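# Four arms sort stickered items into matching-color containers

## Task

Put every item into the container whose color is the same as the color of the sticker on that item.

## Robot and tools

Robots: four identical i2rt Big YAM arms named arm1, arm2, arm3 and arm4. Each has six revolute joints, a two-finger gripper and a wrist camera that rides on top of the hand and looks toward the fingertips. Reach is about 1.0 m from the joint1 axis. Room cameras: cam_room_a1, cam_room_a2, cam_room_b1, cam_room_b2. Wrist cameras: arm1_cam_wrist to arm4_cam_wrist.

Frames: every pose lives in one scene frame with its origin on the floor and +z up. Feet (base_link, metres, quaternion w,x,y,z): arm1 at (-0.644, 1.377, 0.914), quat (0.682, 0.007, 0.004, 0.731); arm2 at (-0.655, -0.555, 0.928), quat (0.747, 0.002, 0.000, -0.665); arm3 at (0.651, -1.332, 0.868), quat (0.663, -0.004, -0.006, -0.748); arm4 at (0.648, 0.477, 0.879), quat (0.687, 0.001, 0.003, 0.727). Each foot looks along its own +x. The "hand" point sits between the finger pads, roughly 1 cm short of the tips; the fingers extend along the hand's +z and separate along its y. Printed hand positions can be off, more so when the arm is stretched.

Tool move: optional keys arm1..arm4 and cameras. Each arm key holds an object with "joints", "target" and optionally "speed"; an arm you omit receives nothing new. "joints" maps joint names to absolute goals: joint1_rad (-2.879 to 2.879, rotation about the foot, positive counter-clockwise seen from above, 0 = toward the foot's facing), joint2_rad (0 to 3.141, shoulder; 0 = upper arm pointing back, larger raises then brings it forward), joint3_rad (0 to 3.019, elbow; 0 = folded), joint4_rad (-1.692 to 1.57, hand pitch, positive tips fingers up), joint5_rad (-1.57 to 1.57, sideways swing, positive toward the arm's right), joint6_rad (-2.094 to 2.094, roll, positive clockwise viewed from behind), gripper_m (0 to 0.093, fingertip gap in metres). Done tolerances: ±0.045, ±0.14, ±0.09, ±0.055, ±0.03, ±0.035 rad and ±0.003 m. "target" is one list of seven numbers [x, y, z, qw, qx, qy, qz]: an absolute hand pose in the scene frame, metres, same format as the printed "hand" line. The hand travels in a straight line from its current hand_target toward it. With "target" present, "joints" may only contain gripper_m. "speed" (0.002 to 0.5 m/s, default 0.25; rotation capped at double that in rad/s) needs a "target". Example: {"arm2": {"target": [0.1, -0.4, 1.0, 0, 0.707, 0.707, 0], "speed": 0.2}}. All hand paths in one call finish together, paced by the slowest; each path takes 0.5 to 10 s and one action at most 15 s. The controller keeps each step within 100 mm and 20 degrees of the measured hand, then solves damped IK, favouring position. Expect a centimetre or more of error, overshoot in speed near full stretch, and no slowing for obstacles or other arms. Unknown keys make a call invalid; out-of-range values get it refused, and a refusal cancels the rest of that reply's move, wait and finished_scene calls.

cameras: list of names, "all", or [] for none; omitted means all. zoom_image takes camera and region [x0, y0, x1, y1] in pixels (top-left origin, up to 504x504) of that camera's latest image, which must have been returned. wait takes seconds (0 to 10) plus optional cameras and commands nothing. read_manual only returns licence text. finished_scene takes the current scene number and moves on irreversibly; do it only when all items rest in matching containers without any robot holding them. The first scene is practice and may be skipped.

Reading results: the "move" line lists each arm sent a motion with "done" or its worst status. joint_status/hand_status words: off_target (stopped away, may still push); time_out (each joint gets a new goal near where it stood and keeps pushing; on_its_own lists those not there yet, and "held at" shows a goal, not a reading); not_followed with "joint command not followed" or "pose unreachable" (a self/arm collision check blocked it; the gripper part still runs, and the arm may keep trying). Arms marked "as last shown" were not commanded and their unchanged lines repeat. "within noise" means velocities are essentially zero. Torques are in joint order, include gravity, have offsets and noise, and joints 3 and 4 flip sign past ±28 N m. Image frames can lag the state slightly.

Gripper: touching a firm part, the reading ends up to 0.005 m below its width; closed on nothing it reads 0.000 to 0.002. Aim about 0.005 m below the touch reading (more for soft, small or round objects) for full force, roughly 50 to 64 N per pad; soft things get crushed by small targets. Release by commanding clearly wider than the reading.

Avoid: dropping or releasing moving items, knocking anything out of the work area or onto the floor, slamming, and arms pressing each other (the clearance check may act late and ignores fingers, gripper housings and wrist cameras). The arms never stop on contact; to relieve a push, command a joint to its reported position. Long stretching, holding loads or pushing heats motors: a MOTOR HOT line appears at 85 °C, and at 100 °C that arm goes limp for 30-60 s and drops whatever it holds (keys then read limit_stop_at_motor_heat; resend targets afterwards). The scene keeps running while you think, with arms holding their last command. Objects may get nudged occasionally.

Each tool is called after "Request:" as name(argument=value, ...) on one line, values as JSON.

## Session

Request:
move()

Scene clock: 0.00 s.
Joint torques (N m): no reading
Motor temperatures (°C): arm1=[21 24 28 23 21 21 21] | arm2=[23 24 26 22 22 20 23] | arm3=[24 23 23 23 24 23 23] | arm4=[22 22 24 22 24 21 24]
Heat: arm1: hottest joint3_rad 28 °C; arm2: hottest joint3_rad 26 °C; arm3: hottest joint1_rad 24 °C; arm4: hottest joint3_rad 24 °C.
Joint velocities: within noise
arm1.joint_positions: joint1_rad=-0.168 joint2_rad=+0.560 joint3_rad=+1.361 joint4_rad=-1.410 joint5_rad=+0.240 joint6_rad=+0.692 gripper_m=+0.09396
arm1.joint_status: not commanded
arm1.hand: x=-0.5745 y=+1.5715 z=+1.4388 quat_wxyz=(-0.303, +0.280, -0.837, -0.359) (m; scene frame)
arm1.hand_target: x=-0.5746 y=+1.5689 z=+1.4515 quat_wxyz=(-0.308, +0.276, -0.832, -0.370) (m; scene frame)
arm1.hand_status: not commanded
arm2.joint_positions: joint1_rad=+0.198 joint2_rad=+0.483 joint3_rad=+1.641 joint4_rad=-1.210 joint5_rad=-0.086 joint6_rad=-0.484 gripper_m=+0.09396
arm2.joint_status: not commanded
arm2.hand: x=-0.6069 y=-0.6635 z=+1.6316 quat_wxyz=(-0.468, -0.246, -0.683, +0.505) (m; scene frame)
arm2.hand_target: x=-0.6088 y=-0.6576 z=+1.6378 quat_wxyz=(-0.472, -0.243, -0.677, +0.510) (m; scene frame)
arm2.hand_status: not commanded
arm3.joint_positions: joint1_rad=+0.130 joint2_rad=+0.645 joint3_rad=+1.695 joint4_rad=-1.138 joint5_rad=+0.075 joint6_rad=+0.392 gripper_m=+0.09396
arm3.joint_status: not commanded
arm3.hand: x=+0.6386 y=-1.5165 z=+1.5921 quat_wxyz=(-0.552, -0.621, -0.389, +0.398) (m; scene frame)
arm3.hand_target: x=+0.6385 y=-1.5116 z=+1.6003 quat_wxyz=(-0.558, -0.615, -0.384, +0.402) (m; scene frame)
arm3.hand_status: not commanded
arm4.joint_positions: joint1_rad=+0.147 joint2_rad=+0.437 joint3_rad=+1.709 joint4_rad=-1.566 joint5_rad=+0.245 joint6_rad=+0.670 gripper_m=+0.09396
arm4.joint_status: not commanded
arm4.hand: x=+0.6820 y=+0.5376 z=+1.5262 quat_wxyz=(-0.292, +0.355, -0.719, -0.522) (m; scene frame)
arm4.hand_target: x=+0.6829 y=+0.5336 z=+1.5313 quat_wxyz=(-0.294, +0.352, -0.714, -0.529) (m; scene frame)
arm4.hand_status: not commanded
pictures: arm1_cam_wrist, arm2_cam_wrist, arm3_cam_wrist, arm4_cam_wrist, cam_room_a1, cam_room_a2, cam_room_b1, cam_room_b2
Images, in order (width x height): arm1_cam_wrist 672x504, arm2_cam_wrist 672x504, arm3_cam_wrist 672x504, arm4_cam_wrist 672x504, cam_room_a1 672x504, cam_room_a2 672x504, cam_room_b1 672x504, cam_room_b2 672x504.

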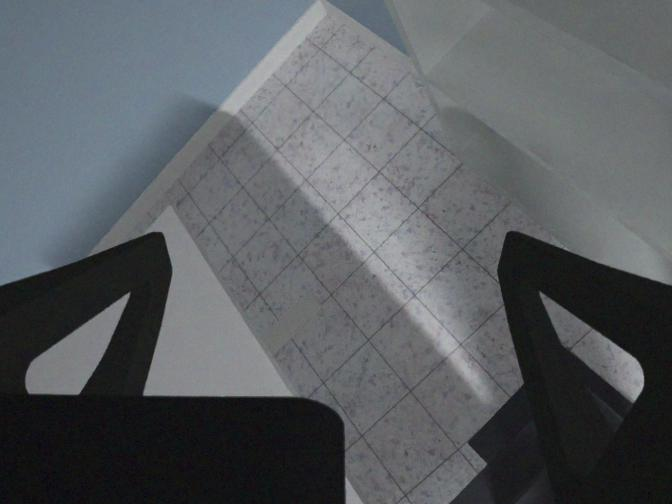

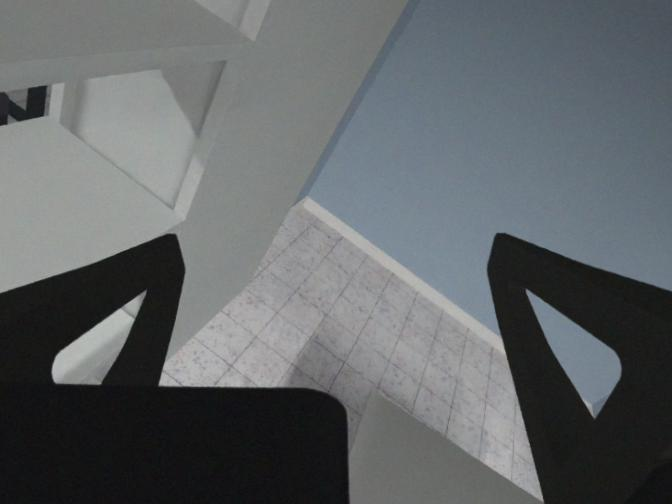

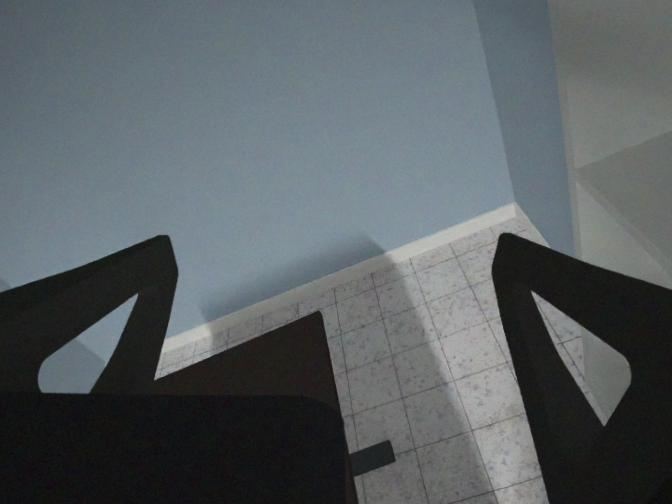

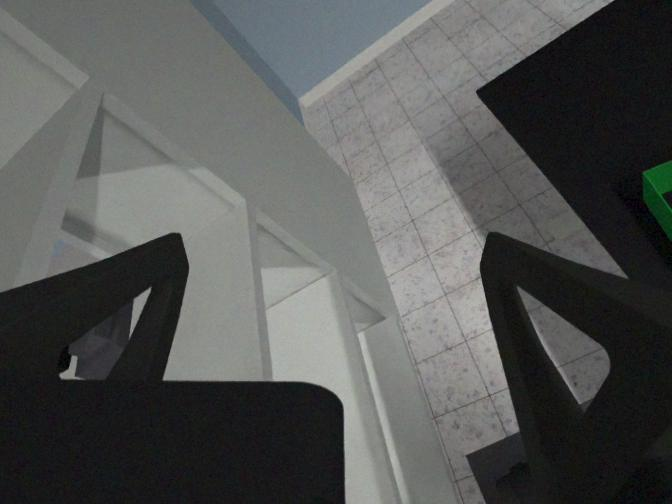

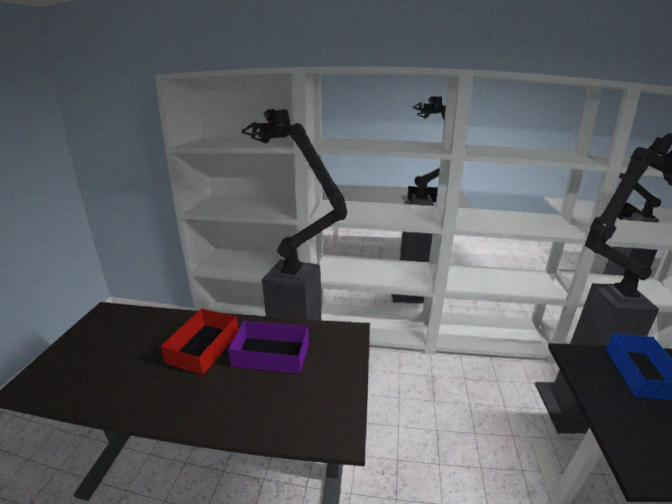

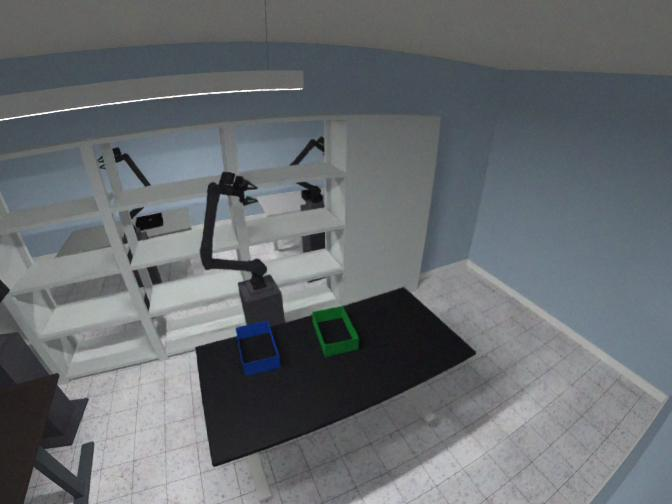

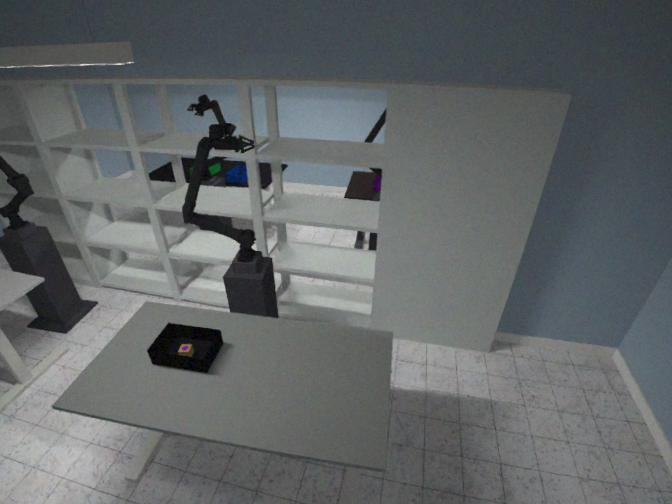

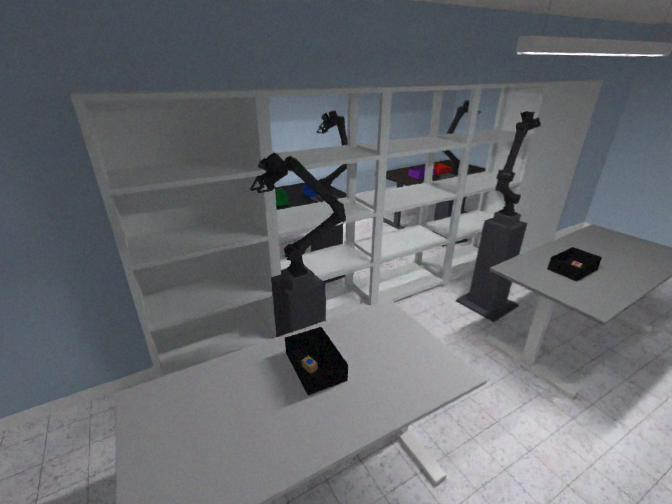

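Request:
zoom_image(camera="cam_room_b1", region=[140, 310, 240, 385])

Request:
zoom_image(camera="cam_room_b2", region=[270, 315, 370, 390])

Request:
zoom_image(camera="cam_room_b2", region=[530, 230, 620, 290])

Scaled by 5.040.

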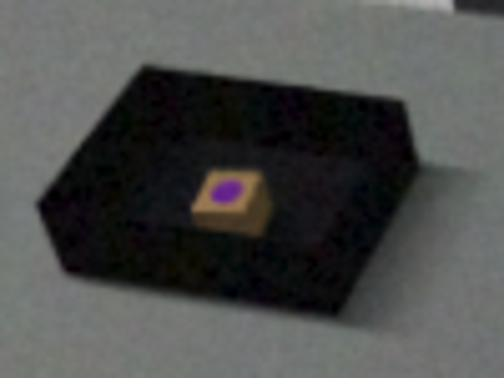

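Scaled by 5.040.

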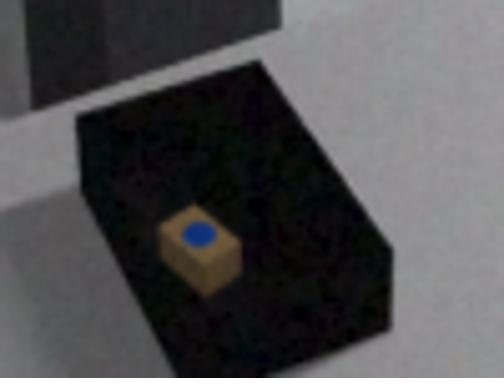

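Scaled by 5.600.

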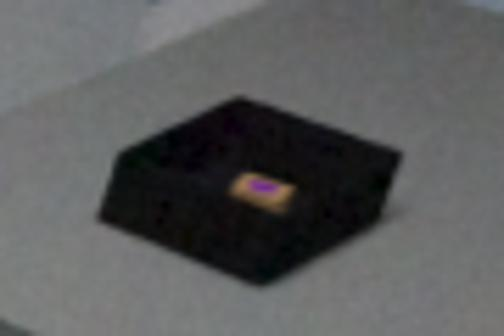

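Request:
move(arm1={"joints":{"joint1_rad":1.55,"joint2_rad":1.512,"joint3_rad":1.644,"joint4_rad":-0.98,"joint5_rad":0,"joint6_rad":0}}, arm2={"joints":{"joint1_rad":-1.7,"joint2_rad":1.512,"joint3_rad":1.644,"joint4_rad":-0.98,"joint5_rad":0,"joint6_rad":0}}, arm3={"joints":{"joint1_rad":1.65,"joint2_rad":1.512,"joint3_rad":1.644,"joint4_rad":-0.98,"joint5_rad":0,"joint6_rad":0}}, arm4={"joints":{"joint1_rad":-1.70,"joint2_rad":1.512,"joint3_rad":1.644,"joint4_rad":-0.98,"joint5_rad":0,"joint6_rad":0}}, cameras=["arm1_cam_wrist","arm2_cam_wrist","arm3_cam_wrist","arm4_cam_wrist"])

Scene clock: 17.03 s.
Joint torques (N m): arm1=[-2.32 -11.63 14.67 1.91 0.1 -0.02] | arm2=[1.08 -17.44 12.56 2.25 -0.1 0.18] | arm3=[1.2 -15.68 11.18 1.4 0.11 -0.11] | arm4=[1.55 -16.85 11.23 1.35 0.06 -0.1]
Motor temperatures (°C): arm1=[21 24 30 23 21 21 21] | arm2=[23 25 28 22 22 20 23] | arm3=[24 23 24 23 24 23 23] | arm4=[22 22 25 22 24 21 24]
Heat: arm1: hottest joint3_rad 30 °C; arm2: hottest joint3_rad 28 °C; arm3: hottest joint1_rad 24 °C; arm4: hottest joint3_rad 25 °C.
move: arm1 done; arm2 done; arm3 done; arm4 done
Joint velocities: within noise
arm1.joint_positions: joint1_rad=+1.554 joint2_rad=+1.515 joint3_rad=+1.611 joint4_rad=-0.990 joint5_rad=-0.002 joint6_rad=+0.008 gripper_m=+0.09399
arm1.joint_status: all done
arm1.hand: x=-1.2400 y=+1.3455 z=+1.2806 quat_wxyz=(+0.009, +0.940, +0.021, -0.339) (m; scene frame)
arm1.hand_target: x=-1.2457 y=+1.3476 z=+1.3016 quat_wxyz=(+0.007, +0.932, +0.023, -0.361) (m; scene frame)
arm1.hand_status: not commanded
arm2.joint_positions: joint1_rad=-1.705 joint2_rad=+1.523 joint3_rad=+1.633 joint4_rad=-0.986 joint5_rad=+0.002 joint6_rad=-0.012 gripper_m=+0.09398
arm2.joint_status: all done
arm2.hand: x=-1.2644 y=-0.5453 z=+1.2923 quat_wxyz=(+0.007, -0.940, +0.002, +0.340) (m; scene frame)
arm2.hand_target: x=-1.2644 y=-0.5486 z=+1.3056 quat_wxyz=(+0.004, -0.936, +0.005, +0.353) (m; scene frame)
arm2.hand_status: not commanded
arm3.joint_positions: joint1_rad=+1.649 joint2_rad=+1.508 joint3_rad=+1.625 joint4_rad=-0.983 joint5_rad=-0.002 joint6_rad=+0.006 gripper_m=+0.09398
arm3.joint_status: all done
arm3.hand: x=+1.2545 y=-1.3526 z=+1.2386 quat_wxyz=(-0.346, -0.020, -0.938, +0.012) (m; scene frame)
arm3.hand_target: x=+1.2588 y=-1.3522 z=+1.2467 quat_wxyz=(-0.354, -0.017, -0.935, +0.014) (m; scene frame)
arm3.hand_status: not commanded
arm4.joint_positions: joint1_rad=-1.707 joint2_rad=+1.524 joint3_rad=+1.615 joint4_rad=-0.991 joint5_rad=+0.001 joint6_rad=+0.014 gripper_m=+0.09398
arm4.joint_status: all done
arm4.hand: x=+1.2529 y=+0.4298 z=+1.2305 quat_wxyz=(-0.327, -0.044, -0.944, +0.013) (m; scene frame)
arm4.hand_target: x=+1.2567 y=+0.4339 z=+1.2546 quat_wxyz=(-0.351, -0.033, -0.936, +0.015) (m; scene frame)
arm4.hand_status: not commanded
pictures: arm1_cam_wrist, arm2_cam_wrist, arm3_cam_wrist, arm4_cam_wrist
Images, in order (width x height): arm1_cam_wrist 672x504, arm2_cam_wrist 672x504, arm3_cam_wrist 672x504, arm4_cam_wrist 672x504.

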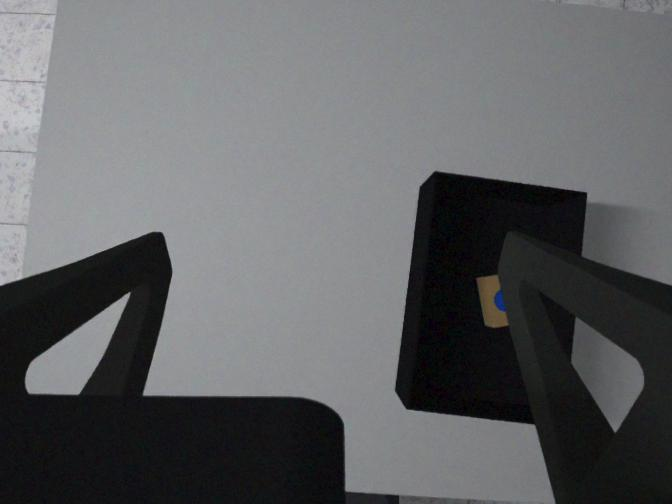

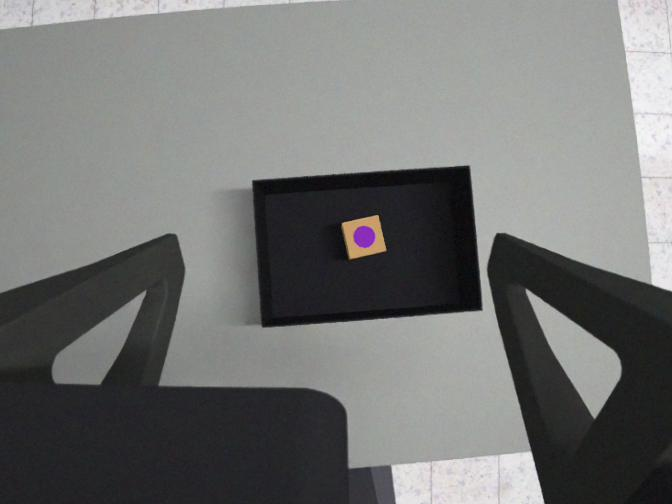

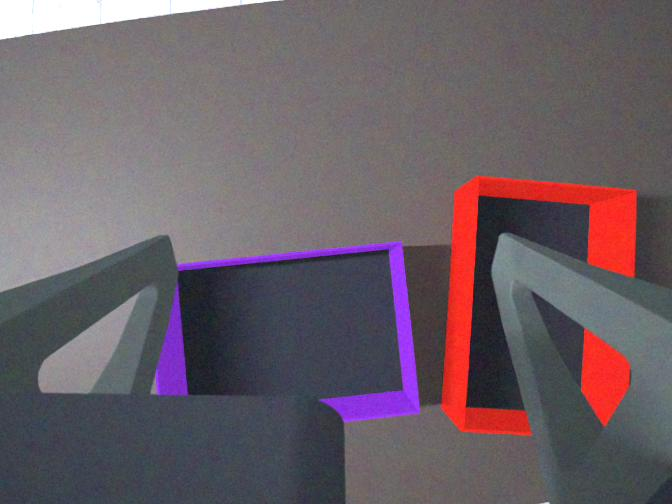

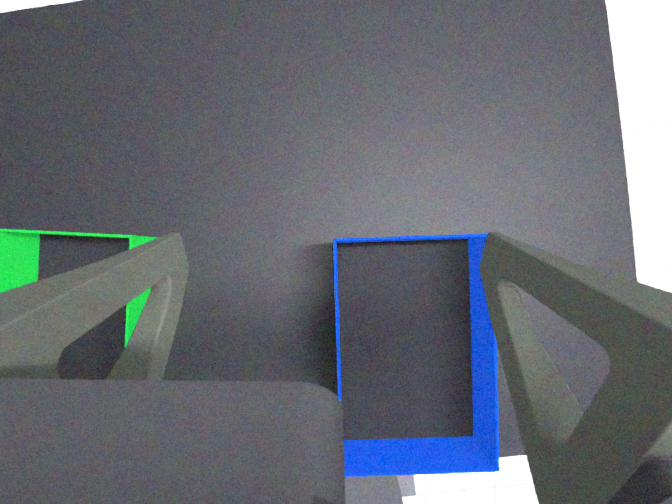

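Request:
move(arm1={"target":[-1.263,1.580,0.917,-0.0032,-0.9922,-0.1219,0.026],"speed":0.35}, arm2={"target":[-1.360,-0.5025,0.906,-0.0025,-0.9950,-0.0967,0.0261],"speed":0.35}, arm3={"joints":{"joint1_rad":-1.99,"joint2_rad":0.754,"joint3_rad":0.975,"joint4_rad":-1.166}}, arm4={"joints":{"joint1_rad":0.88,"joint2_rad":0.754,"joint3_rad":0.975,"joint4_rad":-1.166}}, cameras=["arm1_cam_wrist","arm2_cam_wrist"])

Scene clock: 70.63 s.
Joint torques (N m): arm1=[-1.67 -19.6 14.01 -0.12 -0.06 -0.02] | arm2=[-0.03 -24.94 14.15 0.18 0.09 -0.09] | arm3=[0.62 -2.9 8.96 0.96 -0.01 -0.11] | arm4=[1.2 -2.67 9.1 0.7 0.18 -0.07]
Motor temperatures (°C): arm1=[21 24 34 23 21 21 21] | arm2=[23 27 34 22 22 20 23] | arm3=[24 24 27 23 24 23 23] | arm4=[22 24 33 22 24 21 24]
Heat: arm1: hottest joint3_rad 34 °C; arm2: hottest joint3_rad 34 °C; arm3: hottest joint3_rad 27 °C; arm4: hottest joint3_rad 33 °C.
move: arm1 off_target; arm2 off_target; arm3 done; arm4 done
Joint velocities: within noise
arm1.joint_positions: joint1_rad=+1.176 joint2_rad=+2.201 joint3_rad=+1.701 joint4_rad=-1.096 joint5_rad=-0.026 joint6_rad=-0.558 gripper_m=+0.09399
arm1.joint_status: not commanded
arm1.hand: x=-1.2413 y=+1.5749 z=+0.8913 quat_wxyz=(+0.015, +0.993, +0.116, -0.002) (m; scene frame)
arm1.hand_target: x=-1.2616 y=+1.5796 z=+0.9173 quat_wxyz=(+0.003, +0.992, +0.122, -0.026) (m; scene frame)
arm1.hand_status: off_target (0.034 m and 3.2 deg from the pose sent, 0.433 m and 38.4 deg at the start)
arm2.joint_positions: joint1_rad=-1.758 joint2_rad=+2.328 joint3_rad=+1.939 joint4_rad=-1.155 joint5_rad=-0.020 joint6_rad=-0.256 gripper_m=+0.09398
arm2.joint_status: not commanded
arm2.hand: x=-1.3446 y=-0.5098 z=+0.8954 quat_wxyz=(-0.006, -0.996, -0.093, +0.014) (m; scene frame)
arm2.hand_target: x=-1.3591 y=-0.5024 z=+0.9062 quat_wxyz=(-0.002, -0.995, -0.097, +0.026) (m; scene frame)
arm2.hand_status: off_target (0.020 m and 1.6 deg from the pose sent, 0.400 m and 38.4 deg at the start)
arm3.joint_positions: joint1_rad=-1.980 joint2_rad=+0.754 joint3_rad=+0.980 joint4_rad=-1.160 joint5_rad=+0.001 joint6_rad=+0.005 gripper_m=+0.09402
arm3.joint_status: all done
arm3.hand: x=+0.3828 y=-1.1696 z=+1.1924 quat_wxyz=(+0.075, -0.917, +0.253, +0.300) (m; scene frame)
arm3.hand_target: x=+0.3857 y=-1.1680 z=+1.1888 quat_wxyz=(+0.076, -0.918, +0.256, +0.294) (m; scene frame)
arm3.hand_status: not commanded
arm4.joint_positions: joint1_rad=+0.878 joint2_rad=+0.756 joint3_rad=+0.973 joint4_rad=-1.156 joint5_rad=-0.002 joint6_rad=+0.012 gripper_m=+0.09401
arm4.joint_status: all done
arm4.hand: x=+0.3991 y=+0.6634 z=+1.2035 quat_wxyz=(-0.092, +0.901, -0.303, -0.298) (m; scene frame)
arm4.hand_target: x=+0.4008 y=+0.6619 z=+1.2034 quat_wxyz=(-0.094, +0.903, -0.297, -0.294) (m; scene frame)
arm4.hand_status: not commanded
pictures: arm1_cam_wrist, arm2_cam_wrist
Images, in order (width x height): arm1_cam_wrist 672x504, arm2_cam_wrist 672x504.

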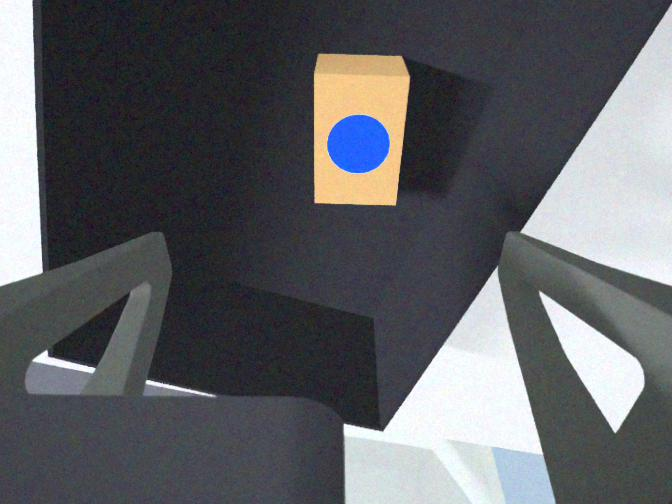

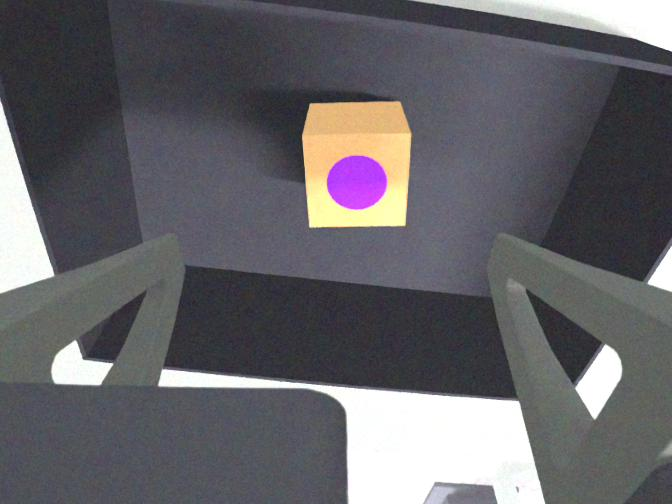

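Request:
move(arm1={"target":[-1.252,1.593,0.802,0.009,-0.9922,-0.1219,0.03],"speed":0.2}, arm2={"target":[-1.330,-0.487,0.795,-0.0025,-0.9950,-0.0967,0.0261],"speed":0.2}, cameras=["arm1_cam_wrist","arm2_cam_wrist"])

Scene clock: 88.73 s.
Joint torques (N m): arm1=[-2.26 -20.13 9.13 0.95 0.01 -0.05] | arm2=[0.15 -23.88 8.75 1.39 0 -0.08] | arm3=[0.73 -2.73 8.98 0.95 -0.02 -0.11] | arm4=[0.91 -3.02 9.07 0.62 0.13 -0.08]
Motor temperatures (°C): arm1=[21 25 34 23 21 21 21] | arm2=[23 27 34 22 22 20 23] | arm3=[24 24 27 23 24 23 23] | arm4=[22 23 33 22 24 21 24]
Heat: arm1: hottest joint3_rad 34 °C; arm2: hottest joint3_rad 34 °C; arm3: hottest joint3_rad 27 °C; arm4: hottest joint3_rad 33 °C.
move: arm1 off_target; arm2 off_target
Joint velocities: within noise
arm1.joint_positions: joint1_rad=+1.169 joint2_rad=+2.337 joint3_rad=+1.654 joint4_rad=-0.873 joint5_rad=-0.010 joint6_rad=-0.579 gripper_m=+0.09399
arm1.joint_status: not commanded
arm1.hand: x=-1.2447 y=+1.5835 z=+0.7935 quat_wxyz=(-0.001, +0.992, +0.123, -0.016) (m; scene frame)
arm1.hand_target: x=-1.2519 y=+1.5929 z=+0.8022 quat_wxyz=(-0.009, +0.992, +0.122, -0.030) (m; scene frame)
arm1.hand_status: off_target (0.015 m and 1.8 deg from the pose sent, 0.092 m and 4.3 deg at the start)
arm2.joint_positions: joint1_rad=-1.787 joint2_rad=+2.399 joint3_rad=+1.819 joint4_rad=-0.931 joint5_rad=-0.020 joint6_rad=-0.282 gripper_m=+0.09398
arm2.joint_status: not commanded
arm2.hand: x=-1.3328 y=-0.4906 z=+0.8091 quat_wxyz=(-0.003, -0.995, -0.092, +0.030) (m; scene frame)
arm2.hand_target: x=-1.3297 y=-0.4869 z=+0.7953 quat_wxyz=(-0.002, -0.995, -0.097, +0.026) (m; scene frame)
arm2.hand_status: off_target (0.015 m and 0.7 deg from the pose sent, 0.104 m and 1.5 deg at the start)
arm3, arm4: as last shown
pictures: arm1_cam_wrist, arm2_cam_wrist
Images, in order (width x height): arm1_cam_wrist 672x504, arm2_cam_wrist 672x504.

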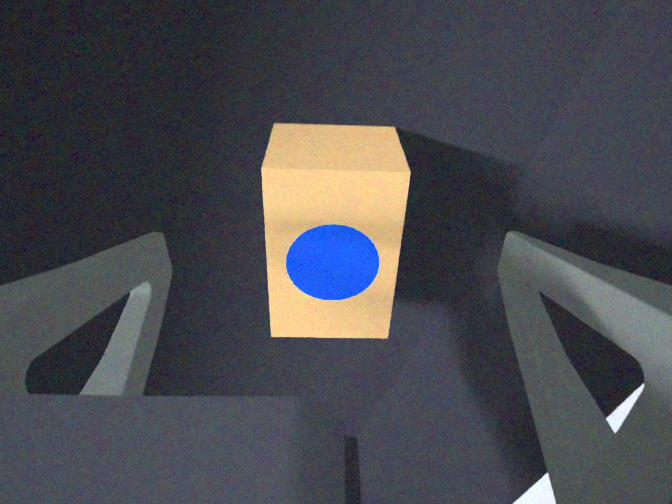

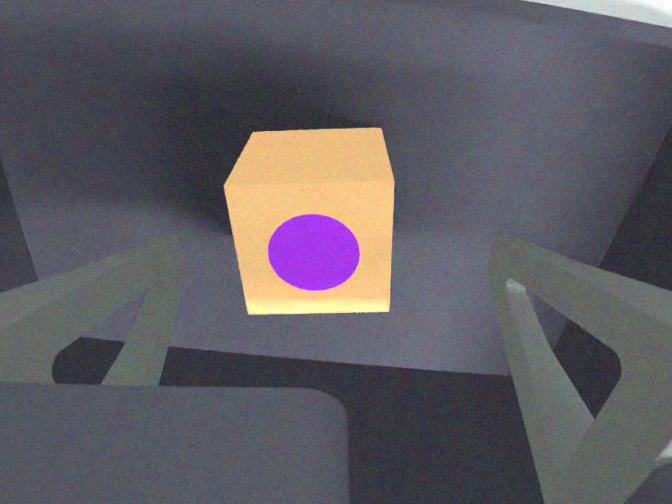

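Request:
move(arm1={"target":[-1.226,1.590,0.744,0.009,-0.9922,-0.1219,0.02],"speed":0.15}, arm2={"target":[-1.308,-0.495,0.738,-0.0025,-0.9950,-0.0967,0.015],"speed":0.15}, cameras=["arm1_cam_wrist","arm2_cam_wrist"])

Scene clock: 101.63 s.
Joint torques (N m): arm1=[-2.49 -18.32 7.73 1.05 0.02 -0.05] | arm2=[0.97 -23.36 7.79 1.37 0.11 0.01] | arm3=[0.85 -2.84 8.98 0.96 -0.01 -0.11] | arm4=[0.91 -2.73 9.16 0.77 0.15 -0.06]
Motor temperatures (°C): arm1=[21 26 34 23 21 21 21] | arm2=[23 27 33 22 22 20 23] | arm3=[24 24 28 23 24 23 23] | arm4=[22 23 33 22 24 21 24]
Heat: arm1: hottest joint3_rad 34 °C; arm2: hottest joint3_rad 33 °C; arm3: hottest joint3_rad 28 °C; arm4: hottest joint3_rad 33 °C.
move: arm1 done; arm2 off_target
Joint velocities: within noise
arm1.joint_positions: joint1_rad=+1.163 joint2_rad=+2.381 joint3_rad=+1.583 joint4_rad=-0.755 joint5_rad=-0.001 joint6_rad=-0.586 gripper_m=+0.09399
arm1.joint_status: not commanded
arm1.hand: x=-1.2254 y=+1.5823 z=+0.7467 quat_wxyz=(-0.006, +0.992, +0.123, -0.016) (m; scene frame)
arm1.hand_target: x=-1.2259 y=+1.5901 z=+0.7441 quat_wxyz=(-0.009, +0.992, +0.122, -0.020) (m; scene frame)
arm1.hand_status: done (0.008 m and 0.6 deg from the pose sent, 0.053 m and 1.0 deg at the start)
arm2.joint_positions: joint1_rad=-1.787 joint2_rad=+2.454 joint3_rad=+1.760 joint4_rad=-0.831 joint5_rad=-0.018 joint6_rad=-0.282 gripper_m=+0.09398
arm2.joint_status: not commanded
arm2.hand: x=-1.3141 y=-0.4919 z=+0.7556 quat_wxyz=(-0.003, -0.996, -0.092, +0.023) (m; scene frame)
arm2.hand_target: x=-1.3077 y=-0.4949 z=+0.7385 quat_wxyz=(-0.003, -0.995, -0.097, +0.015) (m; scene frame)
arm2.hand_status: off_target (0.019 m and 1.1 deg from the pose sent, 0.075 m and 1.8 deg at the start)
arm3, arm4: as last shown
pictures: arm1_cam_wrist, arm2_cam_wrist
Images, in order (width x height): arm1_cam_wrist 672x504, arm2_cam_wrist 672x504.

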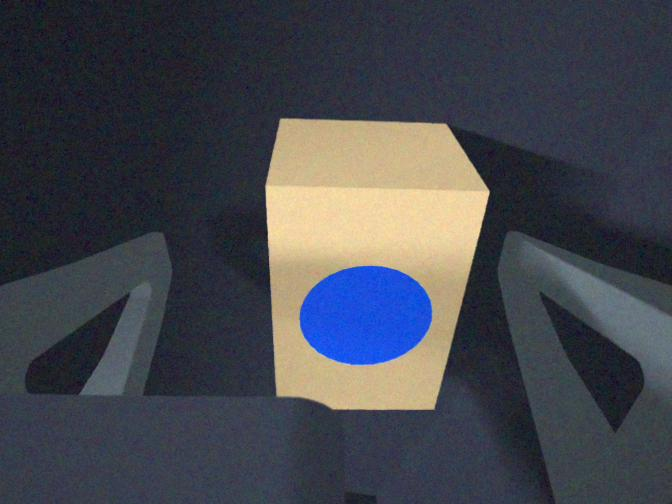

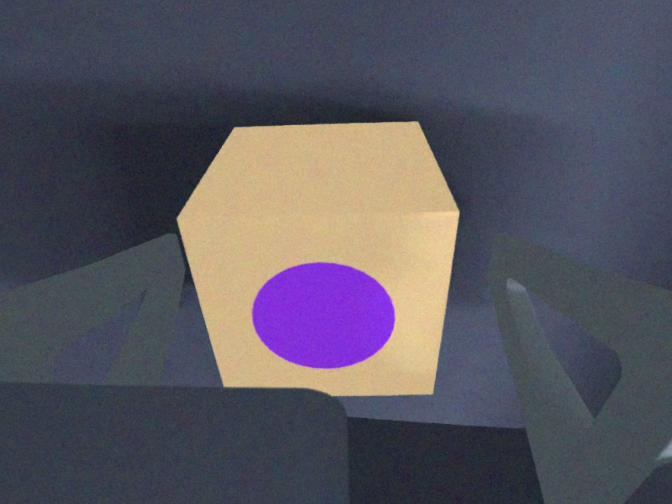

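Request:
move(arm1={"joints":{"gripper_m":0.034}}, arm2={"joints":{"gripper_m":0.046}}, cameras=["arm1_cam_wrist","arm2_cam_wrist"])

Request:
move(arm1={"target":[-1.215,1.575,0.97,0.009,-0.9922,-0.1219,0.02],"speed":0.3}, arm2={"target":[-1.300,-0.495,0.97,-0.0025,-0.9950,-0.0967,0.015],"speed":0.3}, cameras=["arm1_cam_wrist","arm2_cam_wrist"])

Request:
move(arm1={"joints":{"joint1_rad":-2.245,"joint2_rad":0.843,"joint3_rad":0.84,"joint4_rad":-1.22,"joint5_rad":0,"joint6_rad":0}}, arm2={"joints":{"joint1_rad":0.925,"joint2_rad":0.843,"joint3_rad":0.84,"joint4_rad":-1.22,"joint5_rad":0,"joint6_rad":0}}, cameras=["arm1_cam_wrist","arm2_cam_wrist","arm3_cam_wrist","arm4_cam_wrist"])

Scene clock: 116.60 s.
Joint torques (N m): arm1=[-2.78 -18.43 7.57 0.9 0.05 -0.06] | arm2=[0.97 -23.24 7.79 1.35 0.04 0.01] | arm3=[0.5 -2.73 8.96 0.9 -0.02 -0.11] | arm4=[0.85 -2.84 9.09 0.58 0.13 -0.09]
Motor temperatures (°C): arm1=[21 26 33 23 21 21 21] | arm2=[23 28 32 22 22 20 23] | arm3=[24 24 28 23 24 23 23] | arm4=[22 23 33 22 24 21 24]
Heat: arm1: hottest joint3_rad 33 °C; arm2: hottest joint3_rad 32 °C; arm3: hottest joint3_rad 28 °C; arm4: hottest joint3_rad 33 °C.
move: arm1 off_target; arm2 off_target
Joint velocities: within noise
arm1.joint_positions: joint1_rad=+1.163 joint2_rad=+2.381 joint3_rad=+1.583 joint4_rad=-0.753 joint5_rad=+0.000 joint6_rad=-0.587 gripper_m=+0.04388
arm1.joint_status: gripper_m off_target (ended at +0.04390, target +0.03400)
arm1.hand: x=-1.2258 y=+1.5825 z=+0.7467 quat_wxyz=(-0.006, +0.992, +0.123, -0.016) (m; scene frame)
arm1.hand_target: x=-1.2259 y=+1.5901 z=+0.7441 quat_wxyz=(-0.009, +0.992, +0.122, -0.020) (m; scene frame)
arm1.hand_status: not commanded
arm2.joint_positions: joint1_rad=-1.787 joint2_rad=+2.454 joint3_rad=+1.760 joint4_rad=-0.831 joint5_rad=-0.016 joint6_rad=-0.282 gripper_m=+0.05269
arm2.joint_status: gripper_m off_target (ended at +0.05272, target +0.04600)
arm2.hand: x=-1.3142 y=-0.4916 z=+0.7556 quat_wxyz=(-0.002, -0.996, -0.092, +0.023) (m; scene frame)
arm2.hand_target: x=-1.3077 y=-0.4949 z=+0.7385 quat_wxyz=(-0.003, -0.995, -0.097, +0.015) (m; scene frame)
arm2.hand_status: not commanded
arm3, arm4: as last shown
pictures: arm1_cam_wrist, arm2_cam_wrist
Images, in order (width x height): arm1_cam_wrist 672x504, arm2_cam_wrist 672x504.

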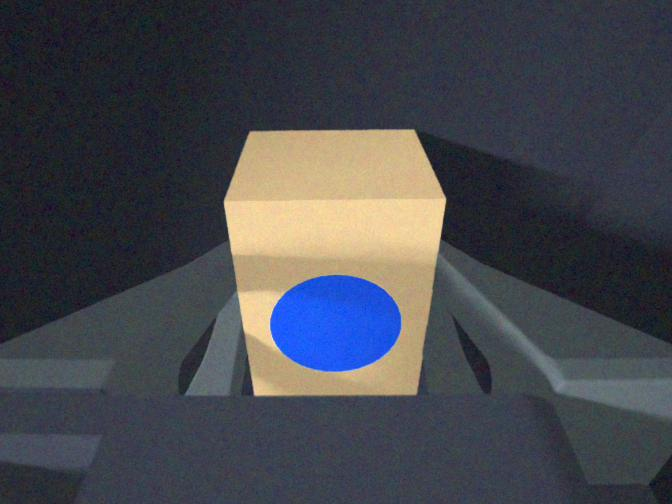

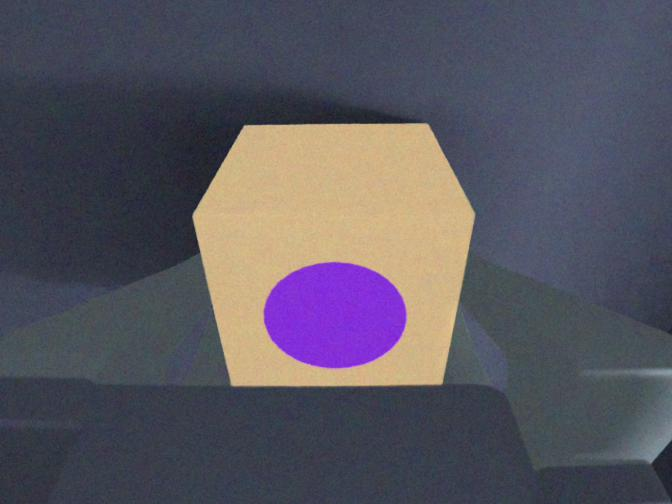

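Scene clock: 118.03 s.
Joint torques (N m): arm1=[-1.44 -16.79 13.82 -0.01 0.02 0.11] | arm2=[0.97 -23 13.5 0.18 0.04 -0.01] | arm3=[0.62 -2.73 8.95 0.94 -0.01 -0.11] | arm4=[1.03 -2.73 9.07 0.69 0.17 -0.07]
Motor temperatures (°C): arm1=[21 27 33 23 21 21 21] | arm2=[23 28 32 22 22 20 23] | arm3=[24 24 28 23 24 23 23] | arm4=[22 23 33 22 24 21 24]
Heat: arm1: hottest joint3_rad 33 °C; arm2: hottest joint3_rad 32 °C; arm3: hottest joint3_rad 28 °C; arm4: hottest joint3_rad 33 °C.
move: arm1 off_target; arm2 off_target
Joint velocities: within noise
arm1.joint_positions: joint1_rad=+1.163 joint2_rad=+2.022 joint3_rad=+1.564 joint4_rad=-1.126 joint5_rad=+0.000 joint6_rad=-0.585 gripper_m=+0.04386
arm1.joint_status: not commanded
arm1.hand: x=-1.1972 y=+1.5730 z=+0.9504 quat_wxyz=(+0.001, +0.992, +0.123, -0.002) (m; scene frame)
arm1.hand_target: x=-1.2141 y=+1.5747 z=+0.9703 quat_wxyz=(-0.009, +0.992, +0.122, -0.020) (m; scene frame)
arm1.hand_status: off_target (0.027 m and 2.4 deg from the pose sent, 0.224 m and 0.5 deg at the start)
arm2.joint_positions: joint1_rad=-1.787 joint2_rad=+2.121 joint3_rad=+1.741 joint4_rad=-1.187 joint5_rad=-0.016 joint6_rad=-0.282 gripper_m=+0.05269
arm2.joint_status: not commanded
arm2.hand: x=-1.2858 y=-0.4951 z=+0.9575 quat_wxyz=(-0.006, -0.996, -0.092, +0.003) (m; scene frame)
arm2.hand_target: x=-1.2993 y=-0.4950 z=+0.9701 quat_wxyz=(-0.002, -0.995, -0.097, +0.015) (m; scene frame)
arm2.hand_status: off_target (0.019 m and 1.6 deg from the pose sent, 0.215 m and 1.1 deg at the start)
arm3, arm4: as last shown
pictures: arm1_cam_wrist, arm2_cam_wrist
Images, in order (width x height): arm1_cam_wrist 672x504, arm2_cam_wrist 672x504.

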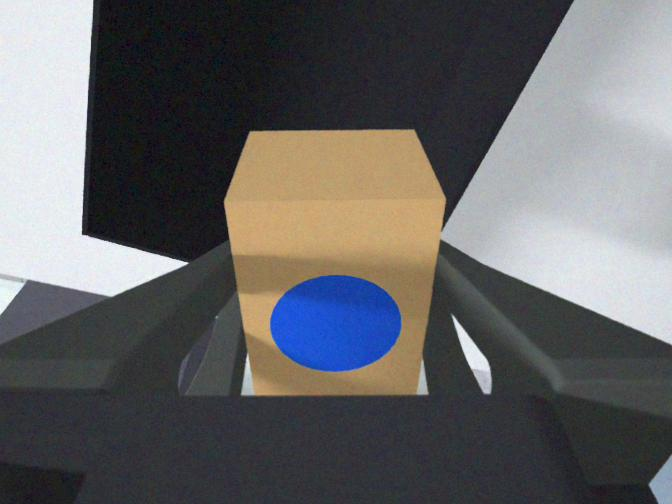

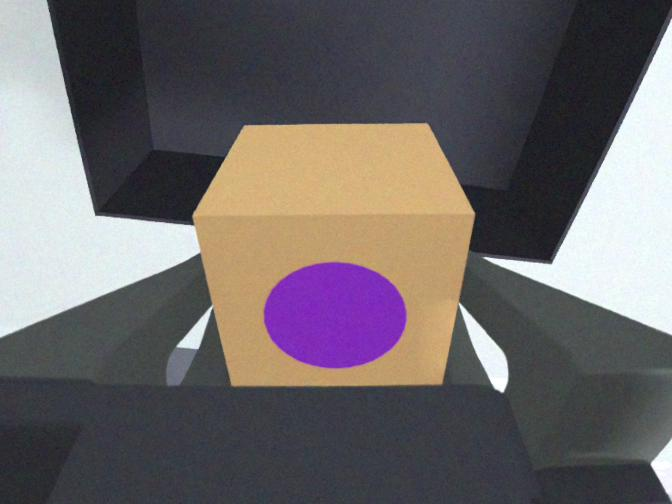

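Scene clock: 120.73 s.
Joint torques (N m): arm1=[-2.08 -2.02 11.04 0.64 -0.05 0.11] | arm2=[0.91 -5.19 10.3 1.02 0.13 0.21] | arm3=[0.62 -2.84 8.98 0.96 -0.02 -0.11] | arm4=[1.03 -2.73 9.07 0.77 0.13 -0.08]
Motor temperatures (°C): arm1=[21 26 34 23 21 21 21] | arm2=[23 28 32 22 22 20 23] | arm3=[24 24 28 23 24 23 23] | arm4=[22 23 33 22 24 21 24]
Heat: arm1: hottest joint3_rad 34 °C; arm2: hottest joint3_rad 32 °C; arm3: hottest joint3_rad 28 °C; arm4: hottest joint3_rad 33 °C.
move: arm1 done; arm2 done
Joint velocities: within noise
arm1.joint_positions: joint1_rad=-2.240 joint2_rad=+0.847 joint3_rad=+0.841 joint4_rad=-1.209 joint5_rad=+0.002 joint6_rad=-0.007 gripper_m=+0.04386
arm1.joint_status: all done
arm1.hand: x=-0.4018 y=+1.2125 z=+1.1361 quat_wxyz=(-0.161, -0.288, -0.943, +0.055) (m; scene frame)
arm1.hand_target: x=-0.4050 y=+1.2134 z=+1.1361 quat_wxyz=(-0.158, -0.293, -0.941, +0.053) (m; scene frame)
arm1.hand_status: not commanded
arm2.joint_positions: joint1_rad=+0.922 joint2_rad=+0.848 joint3_rad=+0.851 joint4_rad=-1.208 joint5_rad=-0.003 joint6_rad=-0.015 gripper_m=+0.05265
arm2.joint_status: all done
arm2.hand: x=-0.4037 y=-0.7039 z=+1.1589 quat_wxyz=(-0.176, -0.251, -0.951, +0.046) (m; scene frame)
arm2.hand_target: x=-0.4085 y=-0.7008 z=+1.1543 quat_wxyz=(-0.168, -0.258, -0.951, +0.044) (m; scene frame)
arm2.hand_status: not commanded
arm3, arm4: as last shown
pictures: arm1_cam_wrist, arm2_cam_wrist, arm3_cam_wrist, arm4_cam_wrist
Images, in order (width x height): arm1_cam_wrist 672x504, arm2_cam_wrist 672x504, arm3_cam_wrist 672x504, arm4_cam_wrist 672x504.

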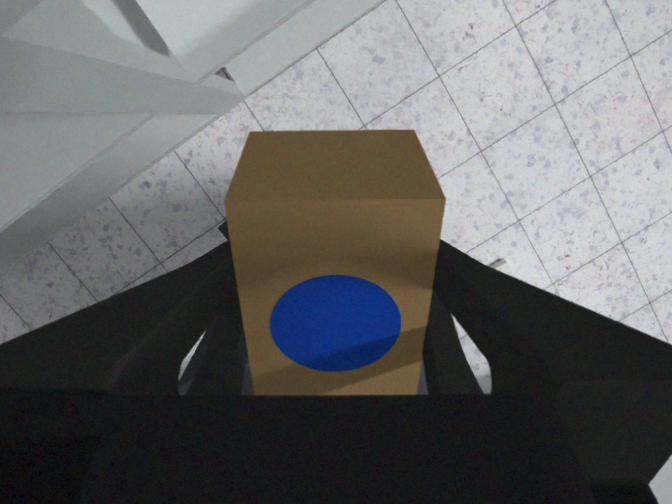

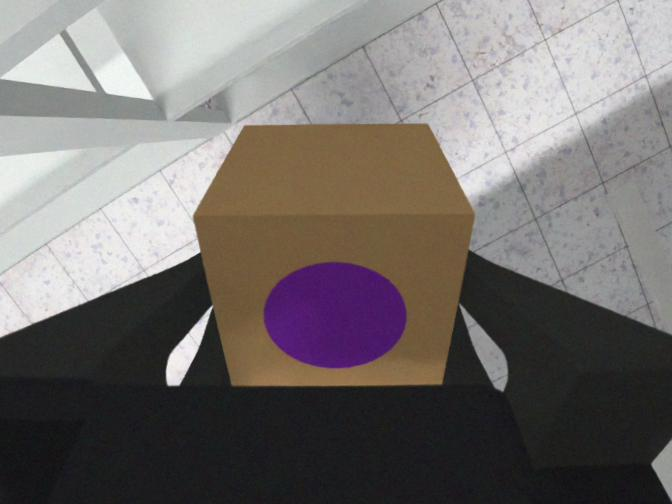

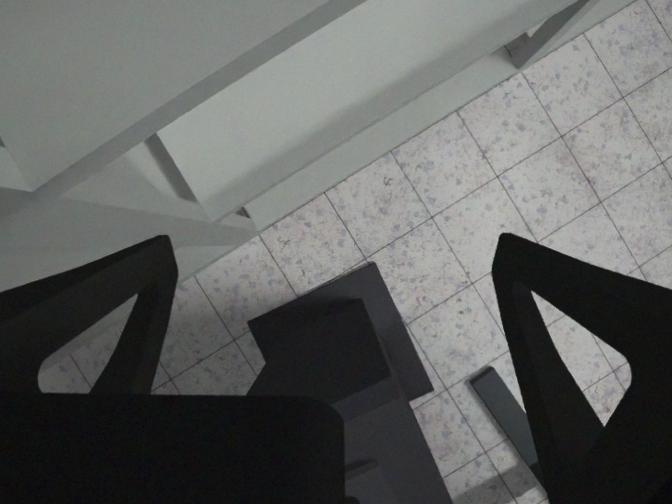

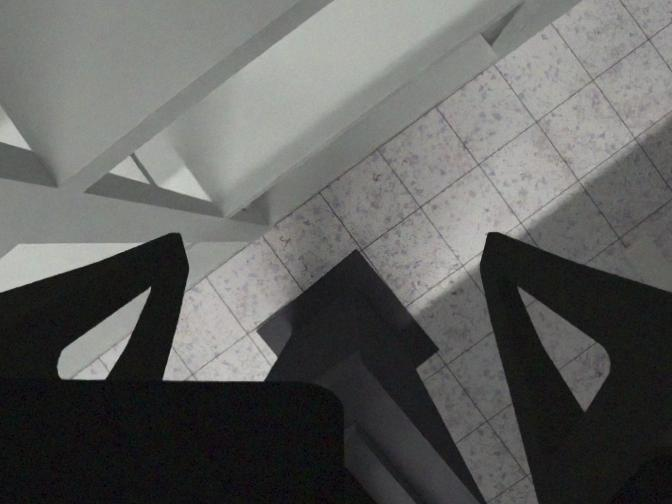

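Request:
move(arm1={"target":[-0.022,0.936,1.10,0.1493,0.2937,0.9431,-0.0465],"speed":0.25}, arm2={"target":[0.010,-0.947,1.105,0.1509,0.259,0.9531,-0.041],"speed":0.25}, cameras=["arm1_cam_wrist","arm2_cam_wrist","arm3_cam_wrist","arm4_cam_wrist"])

Scene clock: 133.77 s.
Joint torques (N m): arm1=[-2.37 -20.78 17.05 0.39 -0.04 -0.04] | arm2=[0.91 -24.12 16.57 0.75 0.14 0.21] | arm3=[0.67 -2.78 8.95 0.98 -0.02 -0.1] | arm4=[0.67 -3.02 9.13 0.54 0.15 -0.09]
Motor temperatures (°C): arm1=[21 26 35 23 21 21 22] | arm2=[23 27 32 22 22 20 23] | arm3=[24 24 28 23 24 23 23] | arm4=[22 23 33 22 24 21 24]
Heat: arm1: hottest joint3_rad 35 °C; arm2: hottest joint3_rad 32 °C; arm3: hottest joint3_rad 28 °C; arm4: hottest joint3_rad 33 °C.
move: arm1 off_target; arm2 off_target
Joint velocities: within noise
arm1.joint_positions: joint1_rad=-2.250 joint2_rad=+2.189 joint3_rad=+2.206 joint4_rad=-1.311 joint5_rad=-0.010 joint6_rad=-0.007 gripper_m=+0.04385
arm1.joint_status: not commanded
arm1.hand: x=-0.0294 y=+0.9506 z=+1.0729 quat_wxyz=(-0.125, -0.293, -0.947, +0.038) (m; scene frame)
arm1.hand_target: x=-0.0236 y=+0.9369 z=+1.0999 quat_wxyz=(-0.150, -0.294, -0.943, +0.047) (m; scene frame)
arm1.hand_status: off_target (0.032 m and 3.0 deg from the pose sent, 0.471 m and 1.7 deg at the start)
arm2.joint_positions: joint1_rad=+0.922 joint2_rad=+2.229 joint3_rad=+2.264 joint4_rad=-1.318 joint5_rad=+0.000 joint6_rad=-0.015 gripper_m=+0.05266
arm2.joint_status: not commanded
arm2.hand: x=-0.0015 y=-0.9407 z=+1.0941 quat_wxyz=(-0.138, -0.253, -0.957, +0.037) (m; scene frame)
arm2.hand_target: x=+0.0091 y=-0.9464 z=+1.1050 quat_wxyz=(-0.152, -0.259, -0.953, +0.041) (m; scene frame)
arm2.hand_status: off_target (0.017 m and 1.7 deg from the pose sent, 0.483 m and 3.0 deg at the start)
arm3, arm4: as last shown
pictures: arm1_cam_wrist, arm2_cam_wrist, arm3_cam_wrist, arm4_cam_wrist
Images, in order (width x height): arm1_cam_wrist 672x504, arm2_cam_wrist 672x504, arm3_cam_wrist 672x504, arm4_cam_wrist 672x504.

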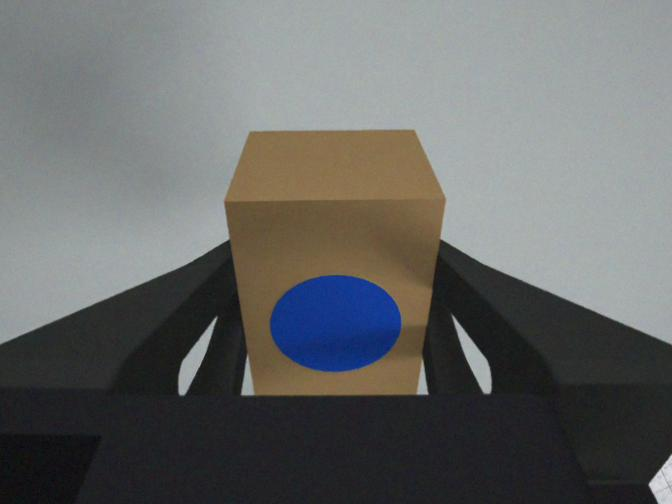

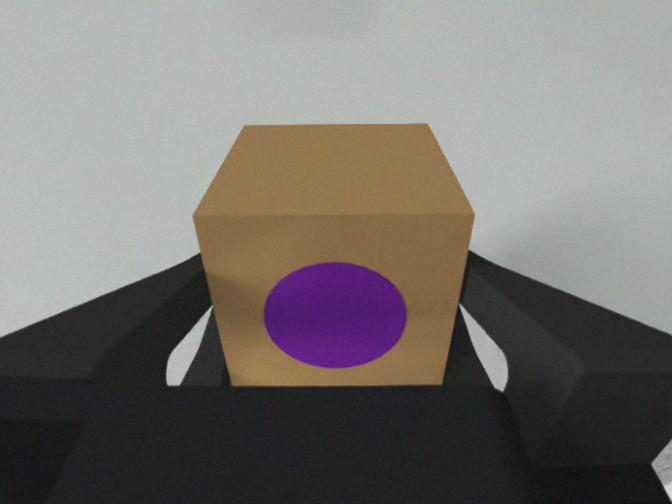

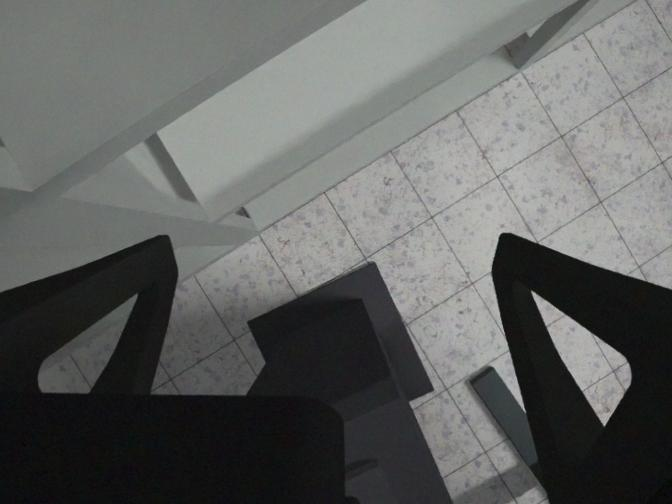

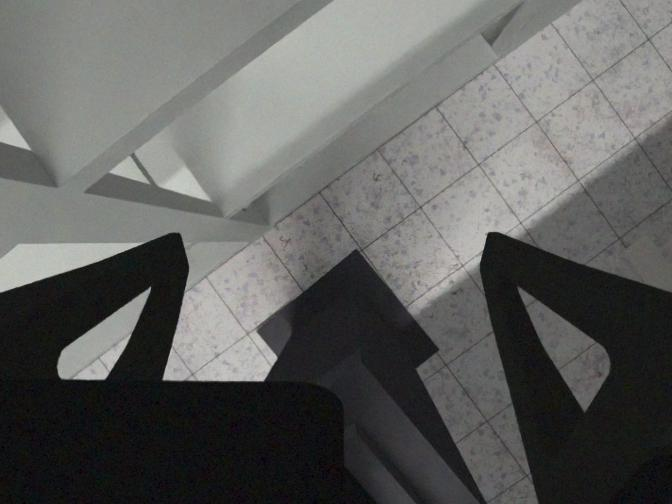

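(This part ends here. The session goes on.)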